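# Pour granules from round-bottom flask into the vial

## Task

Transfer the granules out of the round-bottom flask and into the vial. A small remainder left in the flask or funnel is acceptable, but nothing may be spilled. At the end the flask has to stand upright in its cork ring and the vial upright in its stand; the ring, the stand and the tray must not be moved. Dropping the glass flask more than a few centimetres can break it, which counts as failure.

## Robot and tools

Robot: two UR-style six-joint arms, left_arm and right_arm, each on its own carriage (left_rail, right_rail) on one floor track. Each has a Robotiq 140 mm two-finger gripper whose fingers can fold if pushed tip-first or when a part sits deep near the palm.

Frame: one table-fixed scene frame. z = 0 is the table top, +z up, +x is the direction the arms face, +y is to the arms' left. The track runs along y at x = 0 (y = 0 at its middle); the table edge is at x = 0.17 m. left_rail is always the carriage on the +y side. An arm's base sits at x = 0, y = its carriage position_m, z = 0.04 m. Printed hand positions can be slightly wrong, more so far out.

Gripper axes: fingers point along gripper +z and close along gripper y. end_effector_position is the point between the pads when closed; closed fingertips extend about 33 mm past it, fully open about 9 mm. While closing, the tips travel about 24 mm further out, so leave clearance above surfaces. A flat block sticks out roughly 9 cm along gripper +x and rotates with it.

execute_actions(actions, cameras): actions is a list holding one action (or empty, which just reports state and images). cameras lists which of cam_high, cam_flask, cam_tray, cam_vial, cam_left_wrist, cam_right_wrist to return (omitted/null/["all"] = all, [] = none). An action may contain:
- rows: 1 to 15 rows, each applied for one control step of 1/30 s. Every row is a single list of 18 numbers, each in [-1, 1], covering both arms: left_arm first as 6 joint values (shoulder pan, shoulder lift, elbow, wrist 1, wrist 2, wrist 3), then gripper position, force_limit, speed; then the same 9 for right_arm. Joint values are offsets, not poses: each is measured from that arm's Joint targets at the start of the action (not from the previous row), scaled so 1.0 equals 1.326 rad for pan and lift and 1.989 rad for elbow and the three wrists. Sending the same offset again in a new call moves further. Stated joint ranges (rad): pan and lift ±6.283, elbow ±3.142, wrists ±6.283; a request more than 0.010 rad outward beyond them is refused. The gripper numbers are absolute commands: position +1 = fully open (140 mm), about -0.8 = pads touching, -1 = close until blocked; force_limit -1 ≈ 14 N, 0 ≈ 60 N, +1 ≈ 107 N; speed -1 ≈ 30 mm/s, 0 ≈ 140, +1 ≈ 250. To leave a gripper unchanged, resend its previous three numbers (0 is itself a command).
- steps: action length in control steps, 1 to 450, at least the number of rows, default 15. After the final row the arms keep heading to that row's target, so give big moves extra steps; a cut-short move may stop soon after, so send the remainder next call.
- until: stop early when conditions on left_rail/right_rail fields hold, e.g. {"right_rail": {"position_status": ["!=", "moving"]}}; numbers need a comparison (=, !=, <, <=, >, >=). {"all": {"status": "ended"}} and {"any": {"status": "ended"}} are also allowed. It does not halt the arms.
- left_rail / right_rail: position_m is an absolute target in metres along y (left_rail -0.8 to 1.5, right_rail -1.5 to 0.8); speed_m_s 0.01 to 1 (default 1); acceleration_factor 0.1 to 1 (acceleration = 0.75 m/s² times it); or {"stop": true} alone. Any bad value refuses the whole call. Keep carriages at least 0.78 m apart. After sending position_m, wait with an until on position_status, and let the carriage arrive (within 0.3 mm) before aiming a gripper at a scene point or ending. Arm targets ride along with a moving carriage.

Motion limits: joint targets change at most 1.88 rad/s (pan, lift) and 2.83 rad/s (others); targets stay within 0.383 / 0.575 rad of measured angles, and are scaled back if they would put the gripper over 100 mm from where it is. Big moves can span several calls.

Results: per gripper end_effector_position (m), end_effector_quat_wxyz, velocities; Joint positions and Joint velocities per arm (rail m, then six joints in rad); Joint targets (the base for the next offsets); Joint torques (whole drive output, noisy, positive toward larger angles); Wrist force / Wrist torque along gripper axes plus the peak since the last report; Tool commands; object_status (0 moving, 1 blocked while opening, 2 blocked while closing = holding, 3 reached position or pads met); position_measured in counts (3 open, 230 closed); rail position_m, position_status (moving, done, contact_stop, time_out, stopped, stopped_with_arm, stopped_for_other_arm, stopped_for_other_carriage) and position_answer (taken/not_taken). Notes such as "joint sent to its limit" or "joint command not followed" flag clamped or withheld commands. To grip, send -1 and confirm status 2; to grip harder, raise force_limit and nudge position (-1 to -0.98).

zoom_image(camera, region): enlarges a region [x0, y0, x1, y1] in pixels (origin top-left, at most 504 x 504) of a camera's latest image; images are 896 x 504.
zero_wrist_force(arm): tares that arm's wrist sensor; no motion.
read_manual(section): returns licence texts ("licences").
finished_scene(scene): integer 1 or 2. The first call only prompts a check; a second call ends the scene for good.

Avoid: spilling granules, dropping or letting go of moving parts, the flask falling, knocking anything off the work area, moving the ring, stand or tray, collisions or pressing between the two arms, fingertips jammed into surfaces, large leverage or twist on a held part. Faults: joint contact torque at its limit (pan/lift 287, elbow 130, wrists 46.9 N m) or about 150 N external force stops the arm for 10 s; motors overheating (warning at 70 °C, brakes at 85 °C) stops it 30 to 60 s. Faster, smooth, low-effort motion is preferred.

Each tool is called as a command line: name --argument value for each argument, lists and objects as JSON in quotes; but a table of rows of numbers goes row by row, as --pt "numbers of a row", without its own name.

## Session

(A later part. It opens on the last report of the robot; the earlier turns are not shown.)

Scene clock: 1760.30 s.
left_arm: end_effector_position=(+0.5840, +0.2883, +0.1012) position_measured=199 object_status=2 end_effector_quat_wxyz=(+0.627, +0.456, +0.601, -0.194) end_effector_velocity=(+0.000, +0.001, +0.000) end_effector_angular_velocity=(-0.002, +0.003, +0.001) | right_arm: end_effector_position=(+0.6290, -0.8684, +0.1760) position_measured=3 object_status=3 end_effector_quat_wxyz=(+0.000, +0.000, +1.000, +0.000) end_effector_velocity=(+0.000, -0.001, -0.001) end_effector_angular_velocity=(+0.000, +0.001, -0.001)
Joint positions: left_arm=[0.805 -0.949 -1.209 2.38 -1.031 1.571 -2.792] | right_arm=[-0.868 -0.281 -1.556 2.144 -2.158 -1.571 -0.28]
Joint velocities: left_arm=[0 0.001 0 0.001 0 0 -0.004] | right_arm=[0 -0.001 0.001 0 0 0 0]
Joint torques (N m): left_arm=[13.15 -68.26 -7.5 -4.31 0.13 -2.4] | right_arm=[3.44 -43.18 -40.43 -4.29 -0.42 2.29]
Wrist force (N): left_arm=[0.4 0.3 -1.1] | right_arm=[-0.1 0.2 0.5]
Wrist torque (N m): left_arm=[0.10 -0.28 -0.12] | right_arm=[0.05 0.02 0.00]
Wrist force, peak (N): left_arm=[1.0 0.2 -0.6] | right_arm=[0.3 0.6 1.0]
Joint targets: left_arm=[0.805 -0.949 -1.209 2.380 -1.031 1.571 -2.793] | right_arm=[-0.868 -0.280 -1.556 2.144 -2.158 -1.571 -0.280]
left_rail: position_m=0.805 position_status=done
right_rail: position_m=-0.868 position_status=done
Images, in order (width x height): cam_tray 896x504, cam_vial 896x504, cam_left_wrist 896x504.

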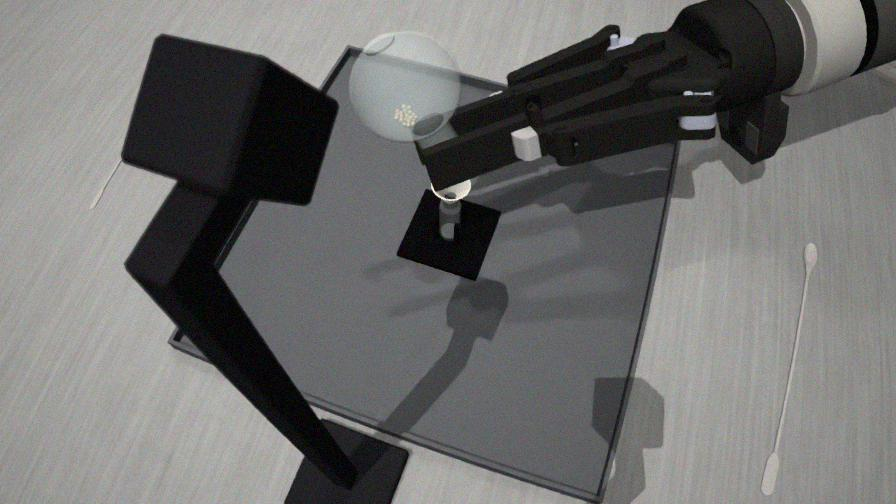

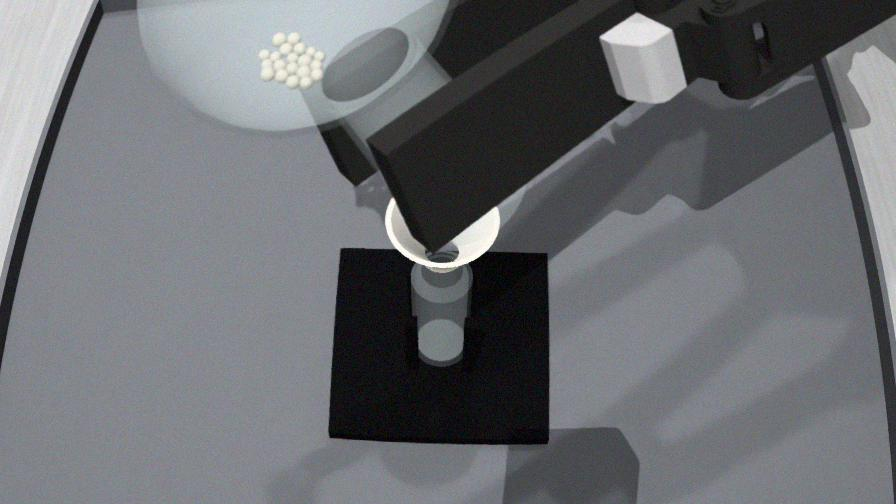

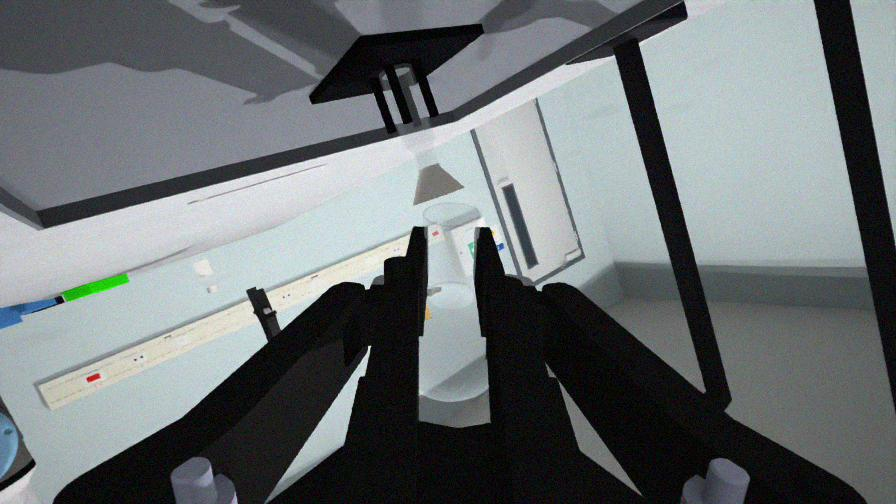

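execute_actions --actions '[{"rows": [[0.00005,-0.00001,0.00001,-0.00001,0,-0.00123,-1,0,-0.7,0,0,0,0,0,0,1,1,1],[0.00019,-0.00004,0.00005,-0.00003,0,-0.00456,-1,0,-0.7,0,0,0,0,0,0,1,1,1],[0.0004,-0.00008,0.00011,-0.00006,0,-0.00948,-1,0,-0.7,0,0,0,0,0,0,1,1,1],[0.00065,-0.00014,0.00018,-0.00009,0,-0.01544,-1,0,-0.7,0,0,0,0,0,0,1,1,1],[0.00092,-0.00019,0.00026,-0.00013,0,-0.02194,-1,0,-0.7,0,0,0,0,0,0,1,1,1],[0.00119,-0.00025,0.00033,-0.00017,0,-0.02843,-1,0,-0.7,0,0,0,0,0,0,1,1,1],[0.00145,-0.0003,0.0004,-0.0002,0,-0.0344,-1,0,-0.7,0,0,0,0,0,0,1,1,1],[0.00165,-0.00035,0.00046,-0.00023,0,-0.03931,-1,0,-0.7,0,0,0,0,0,0,1,1,1],[0.00179,-0.00038,0.0005,-0.00025,0,-0.04265,-1,0,-0.7,0,0,0,0,0,0,1,1,1],[0.00184,-0.00039,0.00051,-0.00026,0,-0.04388,-1,0,-0.7,0,0,0,0,0,0,1,1,1]], "steps": 15}]' --cameras '["cam_vial", "cam_tray", "cam_left_wrist"]'

Scene clock: 1770.13 s.
left_arm: end_effector_position=(+0.5850, +0.2902, +0.1012) position_measured=199 object_status=2 end_effector_quat_wxyz=(+0.618, +0.429, +0.621, -0.220) end_effector_velocity=(+0.000, +0.000, +0.000) end_effector_angular_velocity=(-0.002, +0.004, +0.000) | right_arm: end_effector_position=(+0.6290, -0.8684, +0.1760) position_measured=3 object_status=3 end_effector_quat_wxyz=(+0.000, +0.000, +1.000, +0.000) end_effector_velocity=(-0.001, +0.001, -0.001) end_effector_angular_velocity=(+0.001, +0.002, +0.001)
Joint positions: left_arm=[0.805 -0.947 -1.209 2.381 -1.032 1.571 -2.88] | right_arm=[-0.868 -0.281 -1.556 2.144 -2.158 -1.571 -0.281]
Joint velocities: left_arm=[0 0 0 0.001 0 0 -0.004] | right_arm=[0 0.001 0.001 0.001 0.001 0.001 0]
Joint torques (N m): left_arm=[12.94 -66.67 -7.23 -4.42 -0.13 -1.88] | right_arm=[5.11 -45.2 -40.26 -4.31 -0.33 2.03]
Wrist force (N): left_arm=[0.4 0.0 -0.7] | right_arm=[0.2 0.5 0.8]
Wrist torque (N m): left_arm=[0.00 -0.29 -0.13] | right_arm=[0.10 -0.06 0.00]
Wrist force, peak (N): left_arm=[0.8 0.6 -1.1] | right_arm=[-0.2 0.8 0.9]
Joint targets: left_arm=[0.805 -0.947 -1.209 2.381 -1.032 1.571 -2.880] | right_arm=[-0.868 -0.280 -1.556 2.144 -2.158 -1.571 -0.280]
left_rail: position_m=0.805 position_status=done
right_rail: position_m=-0.868 position_status=done
Images, in order (width x height): cam_tray 896x504, cam_vial 896x504, cam_left_wrist 896x504.

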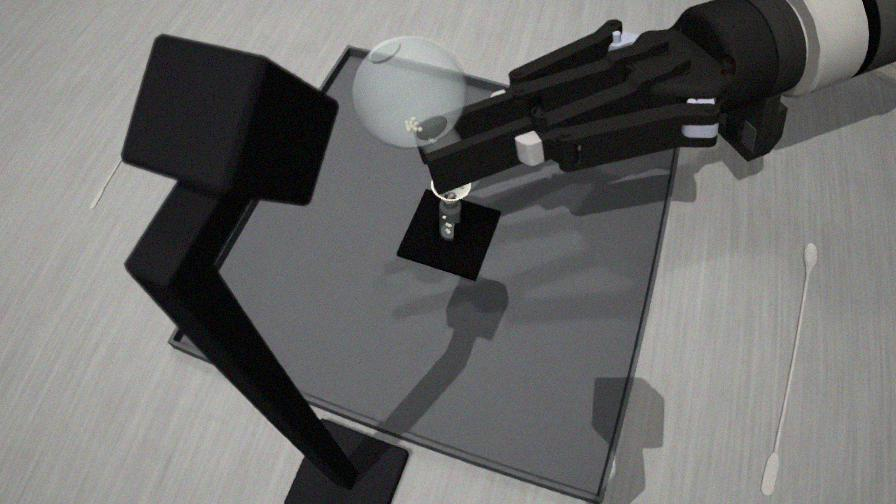

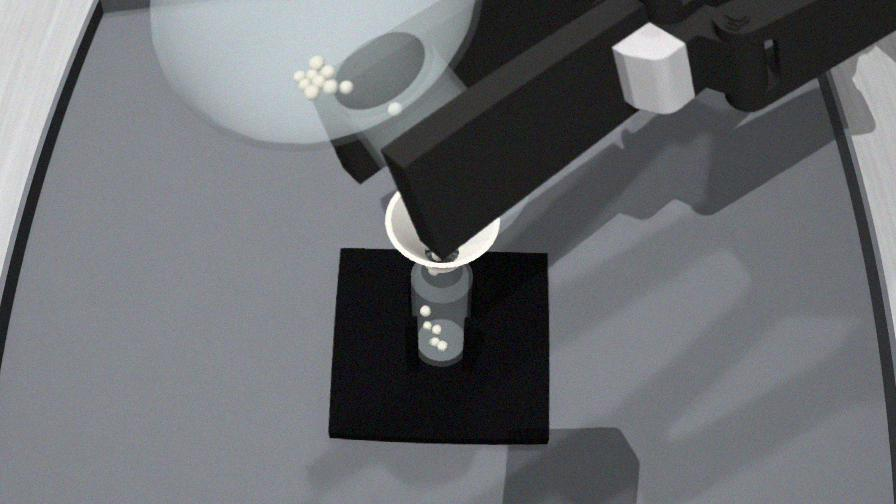

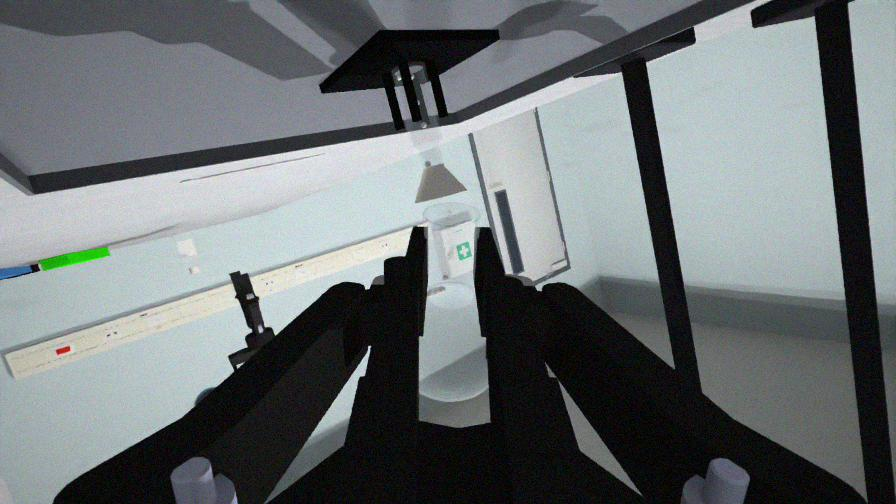

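execute_actions --actions '[]' --cameras '["cam_vial", "cam_tray", "cam_left_wrist"]'

Scene clock: 1773.10 s.
left_arm: end_effector_position=(+0.5850, +0.2902, +0.1012) position_measured=199 object_status=2 end_effector_quat_wxyz=(+0.618, +0.429, +0.621, -0.221) end_effector_velocity=(-0.001, +0.000, -0.001) end_effector_angular_velocity=(+0.001, +0.001, -0.001) | right_arm: end_effector_position=(+0.6290, -0.8684, +0.1760) position_measured=3 object_status=3 end_effector_quat_wxyz=(+0.000, +0.000, +1.000, +0.000) end_effector_velocity=(+0.000, -0.001, +0.000) end_effector_angular_velocity=(-0.002, +0.000, +0.000)
Joint positions: left_arm=[0.805 -0.947 -1.209 2.381 -1.032 1.571 -2.88] | right_arm=[-0.868 -0.281 -1.556 2.144 -2.158 -1.571 -0.28]
Joint velocities: left_arm=[0 0 0 0.001 0 0.001 0] | right_arm=[0 0 0 0 -0.001 -0.001 0]
Joint torques (N m): left_arm=[11.61 -66.31 -12.99 -2.93 -0.06 -2.63] | right_arm=[5.56 -45.15 -38.95 -4.68 -0.2 1.81]
Wrist force (N): left_arm=[0.5 0.1 -0.9] | right_arm=[0.1 0.3 0.8]
Wrist torque (N m): left_arm=[0.04 -0.33 -0.13] | right_arm=[0.07 -0.03 0.00]
Wrist force, peak (N): left_arm=[0.4 0.3 -1.2] | right_arm=[0.0 0.3 1.1]
Joint targets: left_arm=[0.805 -0.947 -1.209 2.381 -1.032 1.571 -2.880] | right_arm=[-0.868 -0.280 -1.556 2.144 -2.158 -1.571 -0.280]
Tool commands: left_gripper/position=-1.0 left_gripper/force_limit=+0.0 left_gripper/speed=-0.7 right_gripper/position=+1.0 right_gripper/force_limit=+1.0 right_gripper/speed=+1.0
left_rail: position_m=0.805 position_status=done
right_rail: position_m=-0.868 position_status=done
Images, in order (width x height): cam_tray 896x504, cam_vial 896x504, cam_left_wrist 896x504.

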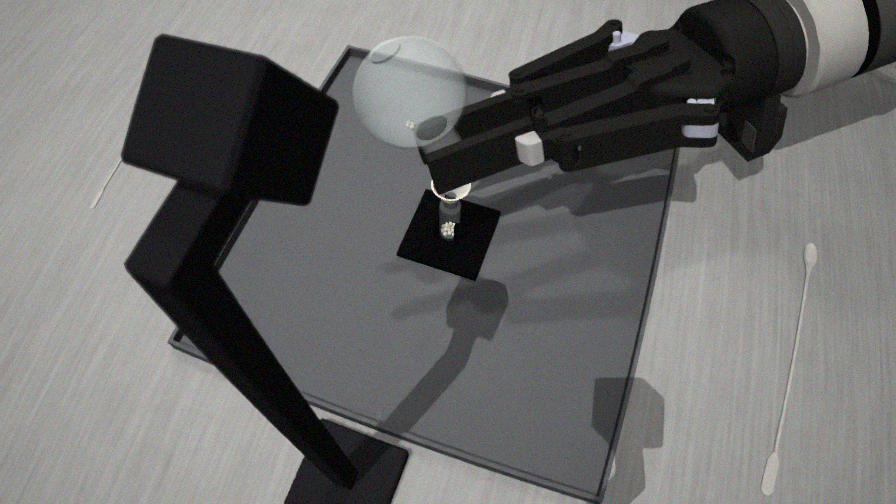

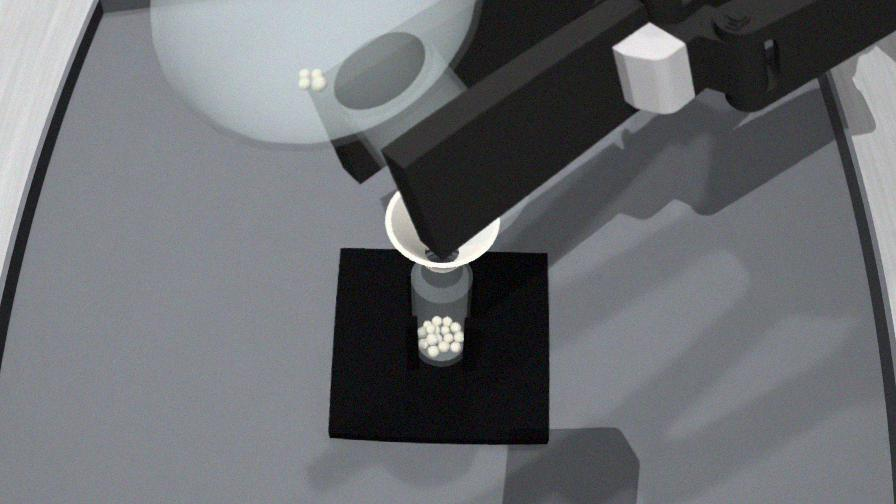

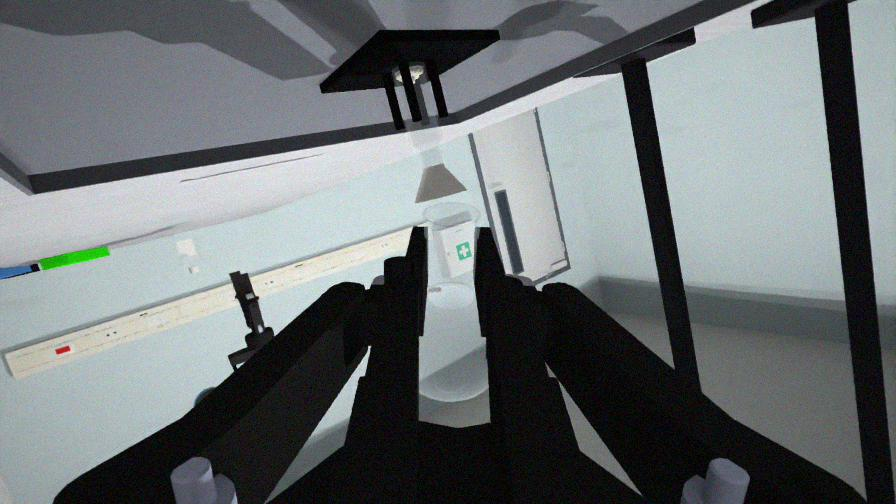

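execute_actions --actions '[{"rows": [[0.00002,-0.00003,0.00004,-0.00002,0,-0.00184,-1,0,-0.7,0,0,0,0,0,0,1,1,1],[0.00009,-0.00011,0.00015,-0.00007,0,-0.00684,-1,0,-0.7,0,0,0,0,0,0,1,1,1],[0.00018,-0.00023,0.00031,-0.00015,0,-0.01421,-1,0,-0.7,0,0,0,0,0,0,1,1,1],[0.00029,-0.00038,0.0005,-0.00024,0,-0.02316,-1,0,-0.7,0,0,0,0,0,0,1,1,1],[0.00041,-0.00054,0.00071,-0.00035,0,-0.0329,-1,0,-0.7,0,0,0,0,0,0,1,1,1],[0.00054,-0.0007,0.00092,-0.00045,0,-0.04264,-1,0,-0.7,0,0,0,0,0,0,1,1,1],[0.00065,-0.00084,0.00111,-0.00054,0,-0.05159,-1,0,-0.7,0,0,0,0,0,0,1,1,1],[0.00074,-0.00096,0.00127,-0.00062,0,-0.05896,-1,0,-0.7,0,0,0,0,0,0,1,1,1],[0.0008,-0.00104,0.00138,-0.00067,0,-0.06396,-1,0,-0.7,0,0,0,0,0,0,1,1,1],[0.00083,-0.00108,0.00142,-0.00069,0,-0.06581,-1,0,-0.7,0,0,0,0,0,0,1,1,1]], "steps": 20}]' --cameras '["cam_vial", "cam_tray", "cam_left_wrist"]'

Scene clock: 1789.90 s.
left_arm: end_effector_position=(+0.5846, +0.2921, +0.1012) position_measured=199 object_status=2 end_effector_quat_wxyz=(+0.602, +0.387, +0.648, -0.260) end_effector_velocity=(-0.001, -0.001, +0.000) end_effector_angular_velocity=(+0.000, +0.000, -0.002) | right_arm: end_effector_position=(+0.6290, -0.8684, +0.1760) position_measured=3 object_status=3 end_effector_quat_wxyz=(+0.000, +0.000, +1.000, +0.000) end_effector_velocity=(+0.001, +0.000, +0.000) end_effector_angular_velocity=(+0.000, +0.000, +0.001)
Joint positions: left_arm=[0.805 -0.946 -1.211 2.384 -1.033 1.571 -3.01] | right_arm=[-0.868 -0.281 -1.556 2.144 -2.158 -1.571 -0.281]
Joint velocities: left_arm=[0 -0.001 0 0 0 0.001 0] | right_arm=[0 0.001 0.001 -0.001 0 0 0]
Joint torques (N m): left_arm=[12.25 -67.01 -7.22 -4.57 0.02 -2.22] | right_arm=[5.47 -43.6 -39.95 -4.54 -0.45 2.13]
Wrist force (N): left_arm=[0.5 0.3 -0.7] | right_arm=[-0.3 0.5 0.5]
Wrist torque (N m): left_arm=[0.07 -0.36 -0.12] | right_arm=[0.10 0.05 0.00]
Wrist force, peak (N): left_arm=[0.8 0.7 -0.8] | right_arm=[0.0 0.2 1.2]
Joint targets: left_arm=[0.805 -0.946 -1.211 2.384 -1.033 1.571 -3.011] | right_arm=[-0.868 -0.280 -1.556 2.144 -2.158 -1.571 -0.280]
left_rail: position_m=0.805 position_status=done
right_rail: position_m=-0.868 position_status=done
Images, in order (width x height): cam_tray 896x504, cam_vial 896x504, cam_left_wrist 896x504.

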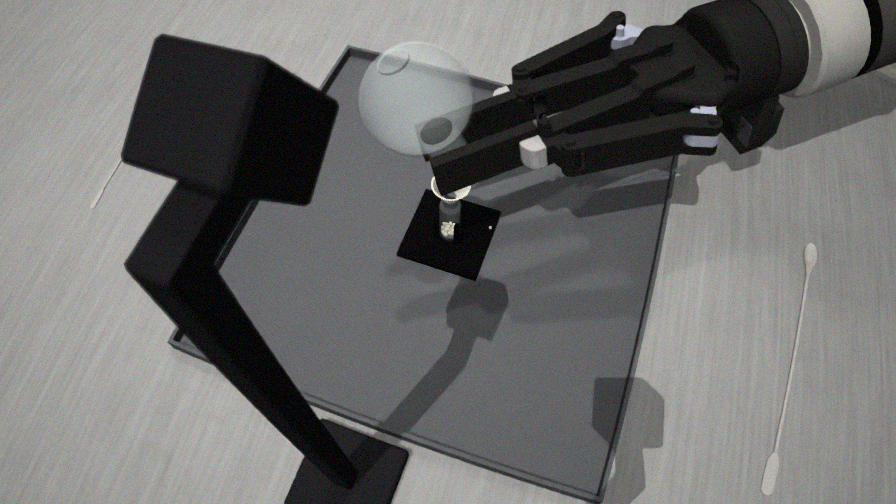

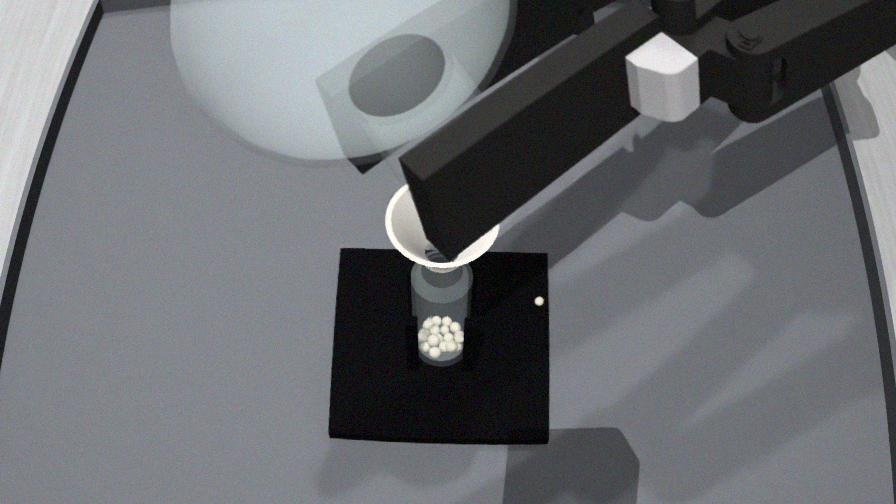

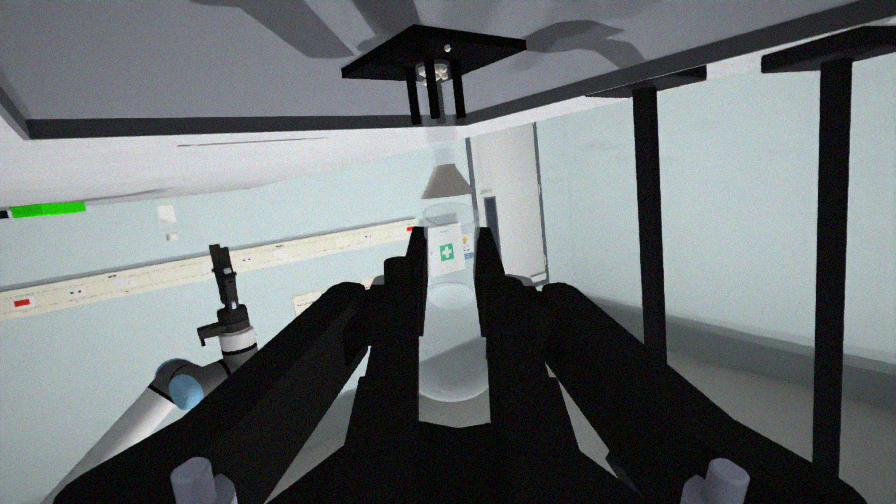

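zoom_image --camera "cam_vial" --region '[380, 170, 560, 370]'

zoom_image --camera "cam_vial" --region '[160, 0, 520, 260]'

zoom_image --camera "cam_tray" --region '[340, 20, 540, 290]'

Scaled by 2.520 from the camera's 896x504 image, which has a finer 1280x720 frame.

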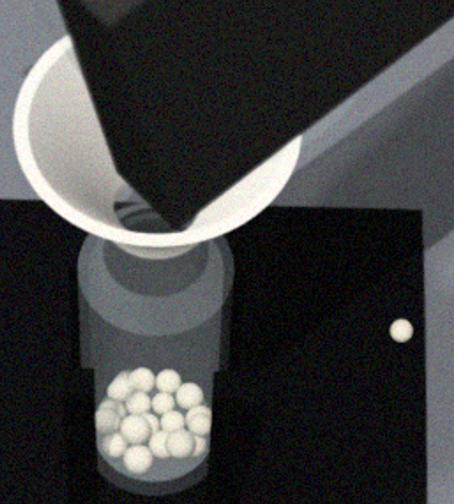

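Scaled by 1.400 from the camera's 896x504 image, which has a finer 1280x720 frame.

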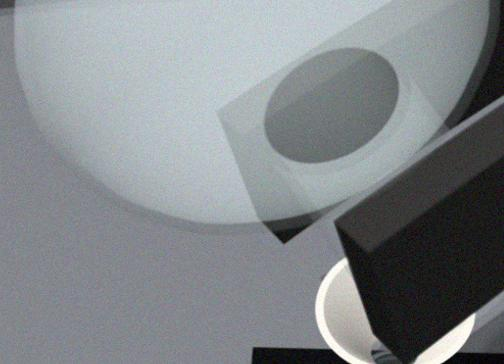

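Scaled by 1.867 from the camera's 896x504 image, which has a finer 1280x720 frame.

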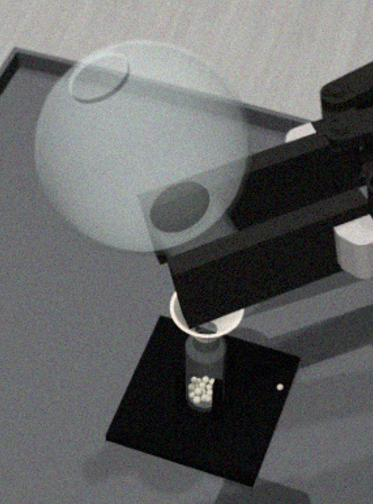

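execute_actions --actions '[{"rows": [[0,-0.00192,-0.00025,0.00153,0,0,-1,0,-0.7,0,0,0,0,0,0,1,1,1],[0,-0.00735,-0.00094,0.00585,0,0,-1,0,-0.7,0,0,0,0,0,0,1,1,1],[0,-0.01574,-0.00202,0.01251,0,0,-1,0,-0.7,0,0,0,0,0,0,1,1,1],[0,-0.02654,-0.00341,0.02111,0,0,-1,0,-0.7,0,0,0,0,0,0,1,1,1],[0,-0.03923,-0.00504,0.0312,0,0,-1,0,-0.7,0,0,0,0,0,0,1,1,1],[0,-0.05326,-0.00684,0.04236,0,0,-1,0,-0.7,0,0,0,0,0,0,1,1,1],[0,-0.06809,-0.00875,0.05415,0,0,-1,0,-0.7,0,0,0,0,0,0,1,1,1],[0,-0.08322,-0.01069,0.06618,0,0,-1,0,-0.7,0,0,0,0,0,0,1,1,1],[0,-0.09805,-0.0126,0.07797,0,0,-1,0,-0.7,0,0,0,0,0,0,1,1,1],[0,-0.11208,-0.0144,0.08913,0,0,-1,0,-0.7,0,0,0,0,0,0,1,1,1],[0,-0.12477,-0.01603,0.09922,0,0,-1,0,-0.7,0,0,0,0,0,0,1,1,1],[0,-0.13557,-0.01742,0.10781,0,0,-1,0,-0.7,0,0,0,0,0,0,1,1,1],[0,-0.14396,-0.01849,0.11448,0,0,-1,0,-0.7,0,0,0,0,0,0,1,1,1],[0,-0.14939,-0.01919,0.1188,0,0,-1,0,-0.7,0,0,0,0,0,0,1,1,1],[0,-0.15131,-0.01944,0.12033,0,0,-1,0,-0.7,0,0,0,0,0,0,1,1,1]], "steps": 20}]' --cameras '["cam_vial", "cam_tray"]'

Scene clock: 1940.53 s.
left_arm: end_effector_position=(+0.5846, +0.2921, +0.2000) position_measured=199 object_status=2 end_effector_quat_wxyz=(+0.602, +0.387, +0.648, -0.260) end_effector_velocity=(+0.000, +0.000, +0.002) end_effector_angular_velocity=(+0.001, -0.002, +0.000) | right_arm: end_effector_position=(+0.6290, -0.8684, +0.1760) position_measured=3 object_status=3 end_effector_quat_wxyz=(+0.000, +0.000, +1.000, +0.000) end_effector_velocity=(+0.000, +0.000, +0.001) end_effector_angular_velocity=(+0.000, -0.003, +0.000)
Joint positions: left_arm=[0.805 -0.946 -1.411 2.345 -0.794 1.571 -3.011] | right_arm=[-0.868 -0.281 -1.556 2.144 -2.158 -1.571 -0.28]
Joint velocities: left_arm=[0 0 -0.003 -0.001 0.004 -0.001 0.002] | right_arm=[0 0 -0.002 0.001 -0.001 0.001 0]
Joint torques (N m): left_arm=[9.05 -61.68 -40.8 -0.61 0.11 -2.33] | right_arm=[4.81 -43.17 -39.71 -4.47 -0.67 2.05]
Wrist force (N): left_arm=[0.6 0.7 -0.9] | right_arm=[0.1 0.2 0.2]
Wrist torque (N m): left_arm=[0.17 -0.34 -0.11] | right_arm=[0.06 -0.03 0.00]
Wrist force, peak (N): left_arm=[2.4 0.0 -0.8] | right_arm=[-0.2 0.5 1.0]
Joint targets: left_arm=[0.805 -0.946 -1.411 2.345 -0.794 1.571 -3.011] | right_arm=[-0.868 -0.280 -1.556 2.144 -2.158 -1.571 -0.280]
left_rail: position_m=0.805 position_status=done
right_rail: position_m=-0.868 position_status=done
Images, in order (width x height): cam_tray 896x504, cam_vial 896x504.

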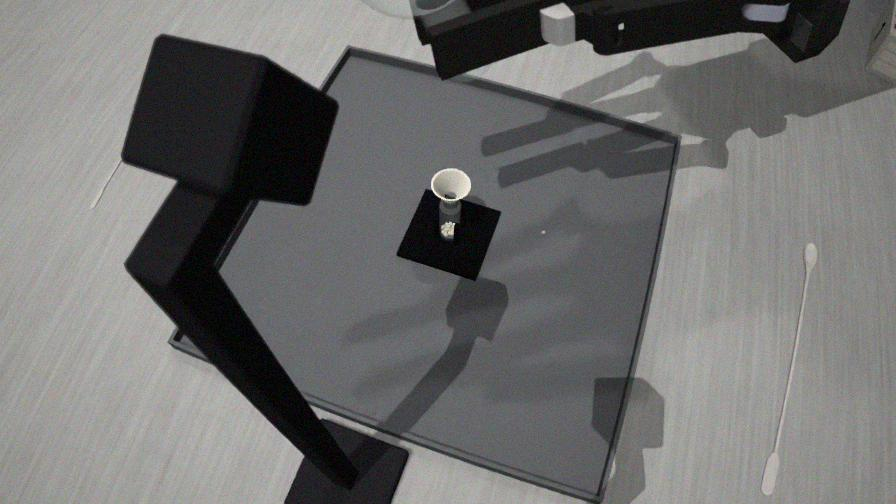

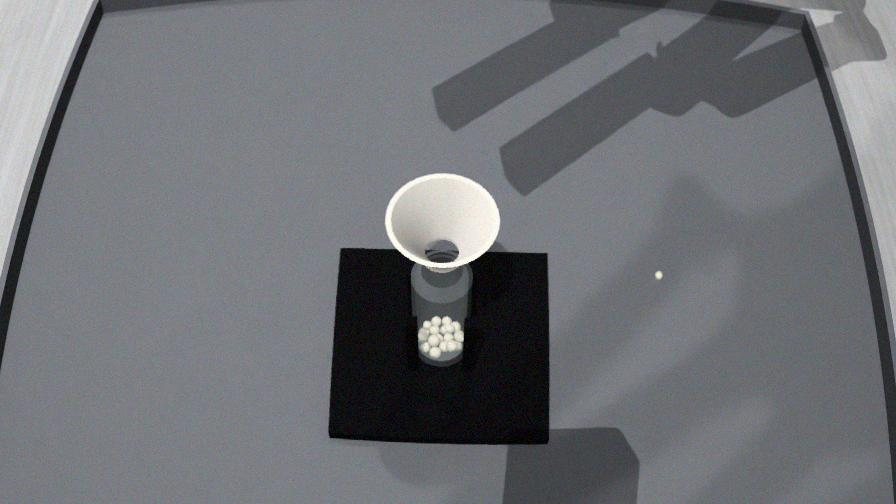

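execute_actions --actions '[{"rows": [[0.00163,-0.00161,0.00057,0.00072,0,0.00641,-1,0,-0.7,0,0,0,0,0,0,1,1,1],[0.00623,-0.00615,0.00218,0.00277,0,0.02452,-1,0,-0.7,0,0,0,0,0,0,1,1,1],[0.01333,-0.01315,0.00466,0.00593,0,0.05248,-1,0,-0.7,0,0,0,0,0,0,1,1,1],[0.02249,-0.02218,0.00786,0.01,0,0.0885,-1,0,-0.7,0,0,0,0,0,0,1,1,1],[0.03324,-0.03279,0.01162,0.01478,0,0.13084,-1,0,-0.7,0,0,0,0,0,0,1,1,1],[0.04513,-0.04451,0.01578,0.02007,0,0.17761,-1,0,-0.7,0,0,0,0,0,0,1,1,1],[0.05769,-0.0569,0.02017,0.02566,0,0.22706,-1,0,-0.7,0,0,0,0,0,0,1,1,1],[0.07051,-0.06955,0.02465,0.03136,0,0.27752,-1,0,-0.7,0,0,0,0,0,0,1,1,1],[0.08308,-0.08194,0.02905,0.03695,0,0.32696,-1,0,-0.7,0,0,0,0,0,0,1,1,1],[0.09496,-0.09366,0.0332,0.04223,0,0.37374,-1,0,-0.7,0,0,0,0,0,0,1,1,1],[0.10572,-0.10427,0.03696,0.04701,0,0.41607,-1,0,-0.7,0,0,0,0,0,0,1,1,1],[0.11487,-0.1133,0.04016,0.05108,0,0.4521,-1,0,-0.7,0,0,0,0,0,0,1,1,1],[0.12197,-0.1203,0.04264,0.05424,0,0.48005,-1,0,-0.7,0,0,0,0,0,0,1,1,1],[0.12658,-0.12484,0.04425,0.05629,0,0.49817,-1,0,-0.7,0,0,0,0,0,0,1,1,1],[0.12821,-0.12645,0.04482,0.05701,0,0.50458,-1,0,-0.7,0,0,0,0,0,0,1,1,1]], "steps": 20}]' --cameras '["cam_vial", "cam_tray"]'

Scene clock: 1964.00 s.
left_arm: end_effector_position=(+0.6106, +0.4497, +0.2250) position_measured=199 object_status=2 end_effector_quat_wxyz=(+0.633, +0.625, +0.442, +0.114) end_effector_velocity=(+0.000, +0.000, +0.000) end_effector_angular_velocity=(+0.000, -0.002, +0.001) | right_arm: end_effector_position=(+0.6290, -0.8684, +0.1760) position_measured=3 object_status=3 end_effector_quat_wxyz=(+0.000, +0.000, +1.000, +0.000) end_effector_velocity=(+0.000, +0.000, -0.001) end_effector_angular_velocity=(+0.000, +0.001, +0.000)
Joint positions: left_arm=[0.805 -0.776 -1.579 2.434 -0.681 1.571 -2.008] | right_arm=[-0.868 -0.281 -1.556 2.144 -2.158 -1.571 -0.28]
Joint velocities: left_arm=[0 0.001 0 0 0 -0.001 0.002] | right_arm=[0 0 0.001 0 0 -0.001 0]
Joint torques (N m): left_arm=[13.09 -47.6 -18.74 -0.56 0.1 3.9] | right_arm=[3.02 -45.42 -39.5 -4.55 -0.28 2.4]
Wrist force (N): left_arm=[-0.1 0.3 -0.2] | right_arm=[-0.1 0.6 0.7]
Wrist torque (N m): left_arm=[0.26 -0.02 -0.05] | right_arm=[0.13 0.01 0.01]
Wrist force, peak (N): left_arm=[1.7 2.0 -2.6] | right_arm=[-0.1 0.9 0.9]
Joint targets: left_arm=[0.805 -0.776 -1.579 2.434 -0.681 1.571 -2.007] | right_arm=[-0.868 -0.280 -1.556 2.144 -2.158 -1.571 -0.280]
left_rail: position_m=0.805 position_status=done
right_rail: position_m=-0.868 position_status=done
Images, in order (width x height): cam_tray 896x504, cam_vial 896x504.

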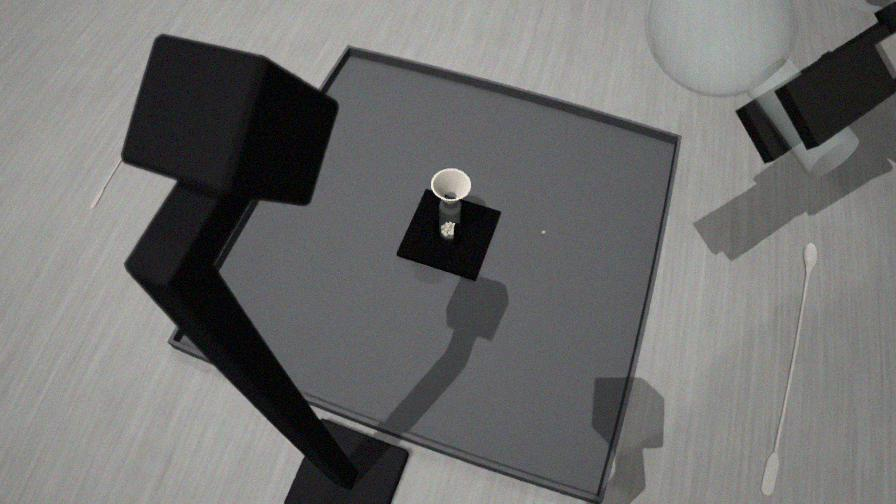

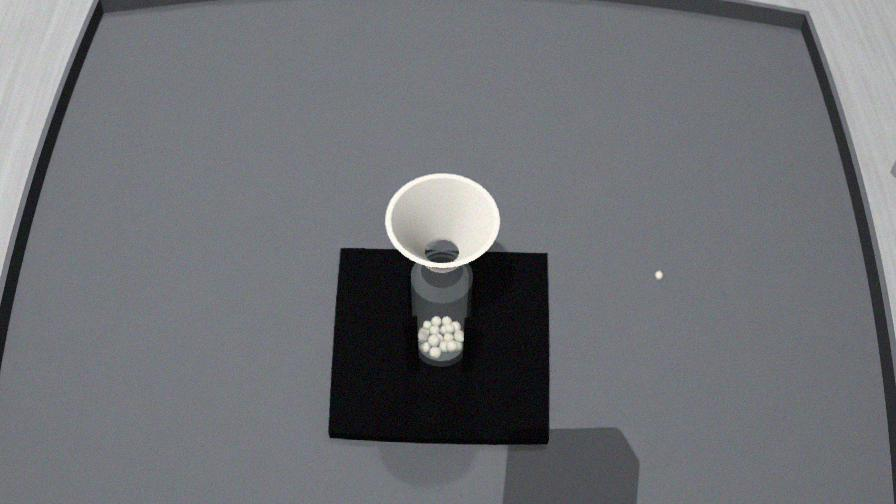

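execute_actions --actions '[{"left_rail": {"position_m": 0.9842}, "rows": [[0.00259,-0.00161,0.00057,0.00072,0,0.00641,-1,0,-0.7,0,0,0,0,0,0,1,1,1],[0.0099,-0.00615,0.00218,0.00277,0,0.02452,-1,0,-0.7,0,0,0,0,0,0,1,1,1],[0.02118,-0.01315,0.00466,0.00593,0,0.05248,-1,0,-0.7,0,0,0,0,0,0,1,1,1],[0.03571,-0.02218,0.00786,0.01,0,0.0885,-1,0,-0.7,0,0,0,0,0,0,1,1,1],[0.0528,-0.03279,0.01162,0.01478,0,0.13084,-1,0,-0.7,0,0,0,0,0,0,1,1,1],[0.07167,-0.04451,0.01578,0.02007,0,0.17761,-1,0,-0.7,0,0,0,0,0,0,1,1,1],[0.09163,-0.0569,0.02017,0.02566,0,0.22706,-1,0,-0.7,0,0,0,0,0,0,1,1,1],[0.11199,-0.06955,0.02465,0.03136,0,0.27752,-1,0,-0.7,0,0,0,0,0,0,1,1,1],[0.13195,-0.08194,0.02905,0.03695,0,0.32696,-1,0,-0.7,0,0,0,0,0,0,1,1,1],[0.15082,-0.09366,0.0332,0.04223,0,0.37374,-1,0,-0.7,0,0,0,0,0,0,1,1,1],[0.16791,-0.10427,0.03696,0.04701,0,0.41607,-1,0,-0.7,0,0,0,0,0,0,1,1,1],[0.18244,-0.1133,0.04016,0.05108,0,0.4521,-1,0,-0.7,0,0,0,0,0,0,1,1,1],[0.19372,-0.1203,0.04264,0.05424,0,0.48005,-1,0,-0.7,0,0,0,0,0,0,1,1,1],[0.20103,-0.12484,0.04425,0.05629,0,0.49817,-1,0,-0.7,0,0,0,0,0,0,1,1,1],[0.20362,-0.12644,0.04483,0.05702,0,0.50455,-1,0,-0.7,0,0,0,0,0,0,1,1,1]], "steps": 34}]' --cameras '["cam_flask"]'

Scene clock: 1982.60 s.
left_arm: end_effector_position=(+0.6169, +0.8413, +0.2354) position_measured=199 object_status=2 end_effector_quat_wxyz=(+0.431, +0.753, +0.192, +0.458) end_effector_velocity=(+0.000, +0.001, +0.000) end_effector_angular_velocity=(+0.003, -0.001, +0.000) | right_arm: end_effector_position=(+0.6290, -0.8684, +0.1760) position_measured=3 object_status=3 end_effector_quat_wxyz=(+0.000, +0.000, +1.000, +0.000) end_effector_velocity=(+0.000, -0.001, +0.000) end_effector_angular_velocity=(-0.001, +0.000, -0.001)
Joint positions: left_arm=[0.984 -0.506 -1.747 2.523 -0.567 1.571 -1.004] | right_arm=[-0.868 -0.281 -1.556 2.144 -2.158 -1.571 -0.28]
Joint velocities: left_arm=[0 0 -0.001 0 0 0 0.003] | right_arm=[0 -0.001 -0.001 0 0 -0.001 0]
Joint torques (N m): left_arm=[15.71 -33.44 -20.76 -0.32 0.1 3.52] | right_arm=[7.04 -48.18 -40.12 -4.41 -0.22 2.56]
Wrist force (N): left_arm=[-0.7 -0.5 0.0] | right_arm=[-0.2 0.2 0.7]
Wrist torque (N m): left_arm=[0.14 0.11 -0.02] | right_arm=[0.04 0.03 0.00]
Wrist force, peak (N): left_arm=[3.6 -1.7 -2.9] | right_arm=[-0.2 0.9 0.9]
Joint targets: left_arm=[0.984 -0.506 -1.747 2.523 -0.567 1.571 -1.004] | right_arm=[-0.868 -0.280 -1.556 2.144 -2.158 -1.571 -0.280]
left_rail: position_m=0.984 position_status=done
right_rail: position_m=-0.868 position_status=done
Images, in order (width x height): cam_flask 896x504.

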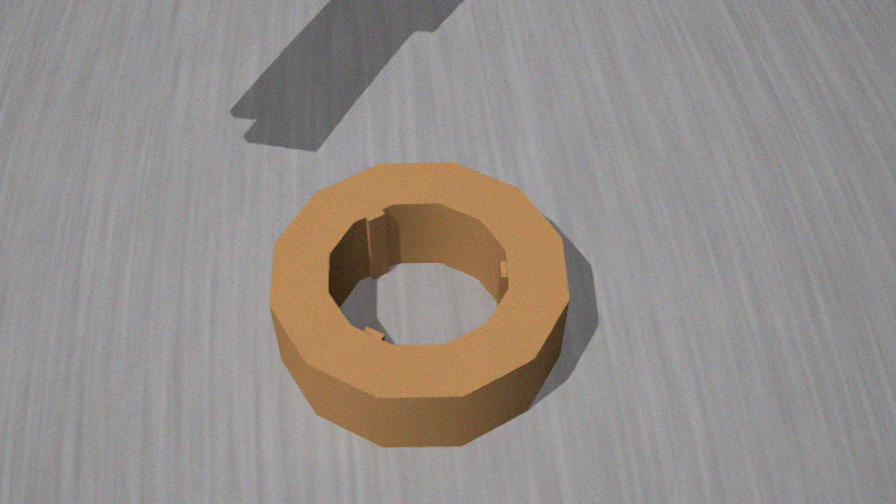

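execute_actions --actions '[{"rows": [[0.00215,0,0,0,0,0.00641,-1,0,-0.7,0,0,0,0,0,0,1,1,1],[0.00823,0,0,0,0,0.02452,-1,0,-0.7,0,0,0,0,0,0,1,1,1],[0.01761,0,0,0,0,0.05247,-1,0,-0.7,0,0,0,0,0,0,1,1,1],[0.0297,0,0,0,0,0.0885,-1,0,-0.7,0,0,0,0,0,0,1,1,1],[0.04391,0,0,0,0,0.13083,-1,0,-0.7,0,0,0,0,0,0,1,1,1],[0.05961,0,0,0,0,0.1776,-1,0,-0.7,0,0,0,0,0,0,1,1,1],[0.0762,0,0,0,0,0.22705,-1,0,-0.7,0,0,0,0,0,0,1,1,1],[0.09314,0,0,0,0,0.2775,-1,0,-0.7,0,0,0,0,0,0,1,1,1],[0.10973,0,0,0,0,0.32695,-1,0,-0.7,0,0,0,0,0,0,1,1,1],[0.12543,0,0,0,0,0.37372,-1,0,-0.7,0,0,0,0,0,0,1,1,1],[0.13964,0,0,0,0,0.41605,-1,0,-0.7,0,0,0,0,0,0,1,1,1],[0.15173,0,0,0,0,0.45208,-1,0,-0.7,0,0,0,0,0,0,1,1,1],[0.16111,0,0,0,0,0.48003,-1,0,-0.7,0,0,0,0,0,0,1,1,1],[0.16719,0,0,0,0,0.49815,-1,0,-0.7,0,0,0,0,0,0,1,1,1],[0.16934,0,0,0,0,0.50455,-1,0,-0.7,0,0,0,0,0,0,1,1,1]], "steps": 22}]' --cameras '["cam_flask", "cam_left_wrist"]'

Scene clock: 1995.17 s.
left_arm: end_effector_position=(+0.6332, +0.9823, +0.2354) position_measured=199 object_status=2 end_effector_quat_wxyz=(+0.089, +0.769, -0.109, +0.623) end_effector_velocity=(+0.000, +0.001, +0.000) end_effector_angular_velocity=(+0.002, +0.000, +0.001) | right_arm: end_effector_position=(+0.6290, -0.8684, +0.1760) position_measured=3 object_status=3 end_effector_quat_wxyz=(+0.000, +0.000, +1.000, +0.000) end_effector_velocity=(+0.000, -0.001, +0.001) end_effector_angular_velocity=(-0.003, -0.001, +0.000)
Joint positions: left_arm=[0.984 -0.282 -1.747 2.523 -0.567 1.571 -0.001] | right_arm=[-0.868 -0.281 -1.556 2.144 -2.158 -1.571 -0.28]
Joint velocities: left_arm=[0 0.001 0 0.001 0 -0.001 0.002] | right_arm=[0 0 -0.001 0 -0.001 -0.002 0]
Joint torques (N m): left_arm=[15.26 -26.44 -31.91 -2.37 0.19 2.67] | right_arm=[5.44 -45.84 -41.08 -4.34 -0.41 2]
Wrist force (N): left_arm=[-1.7 -0.6 0.7] | right_arm=[0.1 0.2 0.6]
Wrist torque (N m): left_arm=[0.04 0.15 -0.03] | right_arm=[0.04 -0.02 0.00]
Wrist force, peak (N): left_arm=[-1.0 -2.6 -0.3] | right_arm=[0.2 0.9 0.7]
Joint targets: left_arm=[0.984 -0.281 -1.747 2.523 -0.567 1.571 -0.001] | right_arm=[-0.868 -0.280 -1.556 2.144 -2.158 -1.571 -0.280]
left_rail: position_m=0.984 position_status=done
right_rail: position_m=-0.868 position_status=done
Images, in order (width x height): cam_flask 896x504, cam_left_wrist 896x504.

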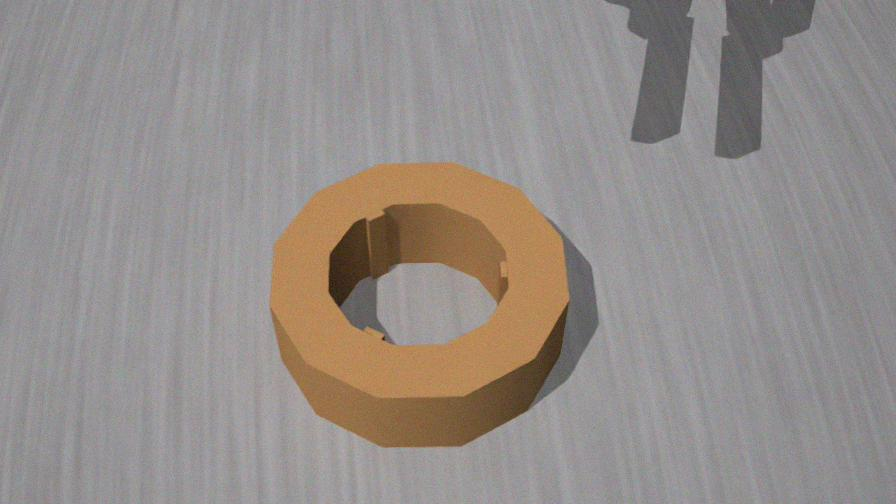

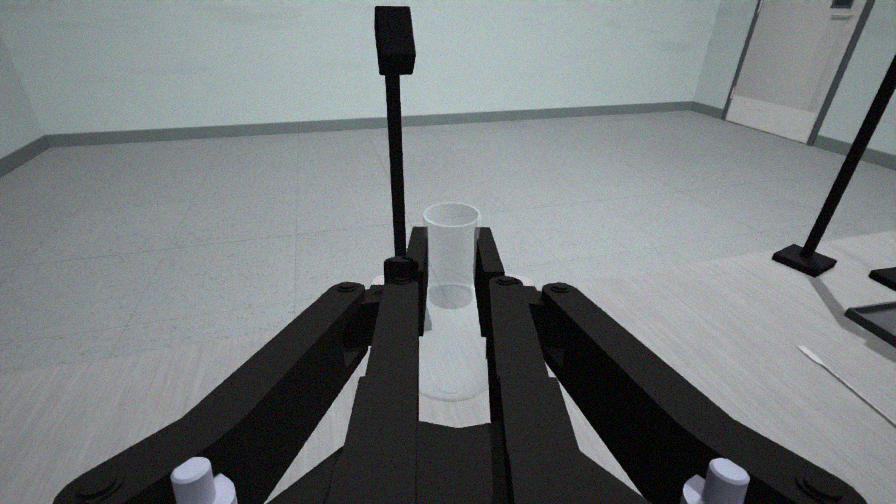

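zoom_image --camera "cam_left_wrist" --region '[380, 180, 520, 420]'

Scaled by 2.100 from the camera's 896x504 image, which has a finer 1280x720 frame.

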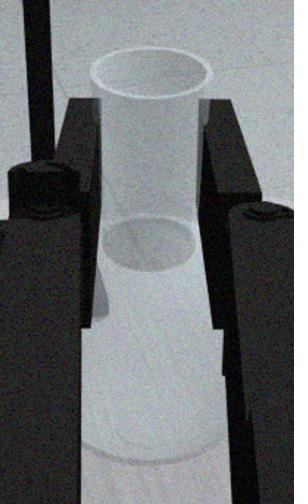

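execute_actions --actions '[{"rows": [[0,0.00231,0.00051,-0.00205,0,0,-1,0,-0.7,0,0,0,0,0,0,1,1,1],[0,0.00885,0.00196,-0.00785,0,0,-1,0,-0.7,0,0,0,0,0,0,1,1,1],[0,0.01895,0.0042,-0.01681,0,0,-1,0,-0.7,0,0,0,0,0,0,1,1,1],[0,0.03196,0.00709,-0.02834,0,0,-1,0,-0.7,0,0,0,0,0,0,1,1,1],[0,0.04724,0.01048,-0.0419,0,0,-1,0,-0.7,0,0,0,0,0,0,1,1,1],[0,0.06413,0.01423,-0.05688,0,0,-1,0,-0.7,0,0,0,0,0,0,1,1,1],[0,0.08199,0.01819,-0.07272,0,0,-1,0,-0.7,0,0,0,0,0,0,1,1,1],[0,0.10021,0.02223,-0.08888,0,0,-1,0,-0.7,0,0,0,0,0,0,1,1,1],[0,0.11806,0.02619,-0.10471,0,0,-1,0,-0.7,0,0,0,0,0,0,1,1,1],[0,0.13495,0.02994,-0.11969,0,0,-1,0,-0.7,0,0,0,0,0,0,1,1,1],[0,0.15024,0.03333,-0.13325,0,0,-1,0,-0.7,0,0,0,0,0,0,1,1,1],[0,0.16325,0.03621,-0.14479,0,0,-1,0,-0.7,0,0,0,0,0,0,1,1,1],[0,0.17334,0.03845,-0.15374,0,0,-1,0,-0.7,0,0,0,0,0,0,1,1,1],[0,0.17988,0.0399,-0.15954,0,0,-1,0,-0.7,0,0,0,0,0,0,1,1,1],[0,0.1822,0.04042,-0.16159,0,0,-1,0,-0.7,0,0,0,0,0,0,1,1,1]], "steps": 18}]' --cameras '["cam_flask", "cam_left_wrist"]'

Scene clock: 2013.53 s.
left_arm: end_effector_position=(+0.6328, +0.9825, +0.1350) position_measured=199 object_status=2 end_effector_quat_wxyz=(+0.089, +0.770, -0.109, +0.623) end_effector_velocity=(-0.001, +0.000, -0.001) end_effector_angular_velocity=(+0.000, +0.001, -0.001) | right_arm: end_effector_position=(+0.6290, -0.8684, +0.1760) position_measured=3 object_status=3 end_effector_quat_wxyz=(+0.000, +0.000, +1.000, +0.000) end_effector_velocity=(+0.000, +0.001, -0.001) end_effector_angular_velocity=(+0.002, +0.001, +0.000)
Joint positions: left_arm=[0.984 -0.281 -1.505 2.603 -0.888 1.571 -0.001] | right_arm=[-0.868 -0.281 -1.556 2.144 -2.158 -1.571 -0.28]
Joint velocities: left_arm=[0 0 0.002 0.001 -0.003 0.001 0] | right_arm=[0 0 0 0.001 0 0.002 0]
Joint torques (N m): left_arm=[10.07 -14.33 -10.5 -3.91 -0.01 3.23] | right_arm=[6.48 -44.07 -39.43 -4.54 -0.44 2.18]
Wrist force (N): left_arm=[-1.6 -0.2 0.8] | right_arm=[0.1 1.0 0.7]
Wrist torque (N m): left_arm=[0.15 0.13 -0.05] | right_arm=[0.21 -0.01 0.00]
Wrist force, peak (N): left_arm=[-3.7 -0.4 0.9] | right_arm=[-0.2 0.6 1.2]
Joint targets: left_arm=[0.984 -0.281 -1.505 2.604 -0.889 1.571 -0.001] | right_arm=[-0.868 -0.280 -1.556 2.144 -2.158 -1.571 -0.280]
left_rail: position_m=0.984 position_status=done
right_rail: position_m=-0.868 position_status=done
Images, in order (width x height): cam_flask 896x504, cam_left_wrist 896x504.

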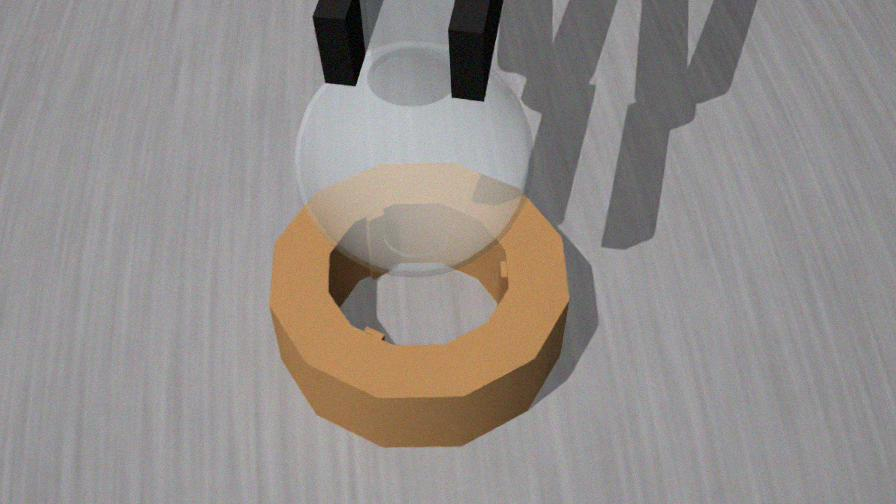

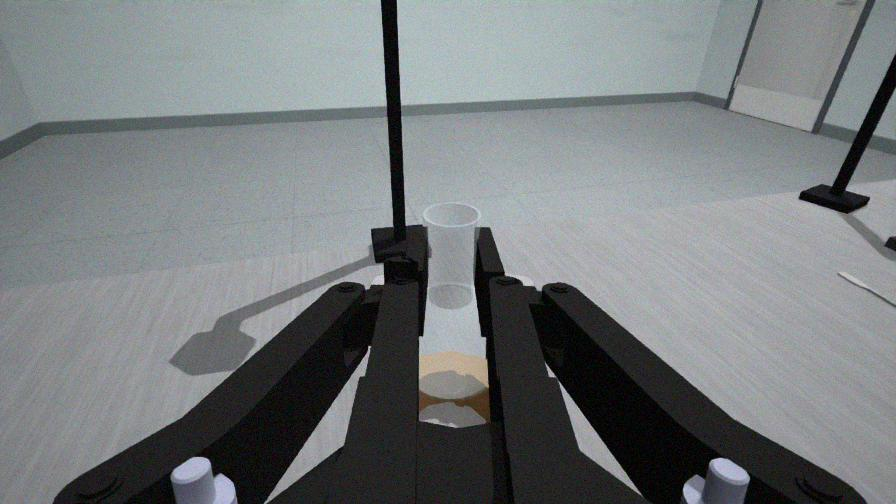

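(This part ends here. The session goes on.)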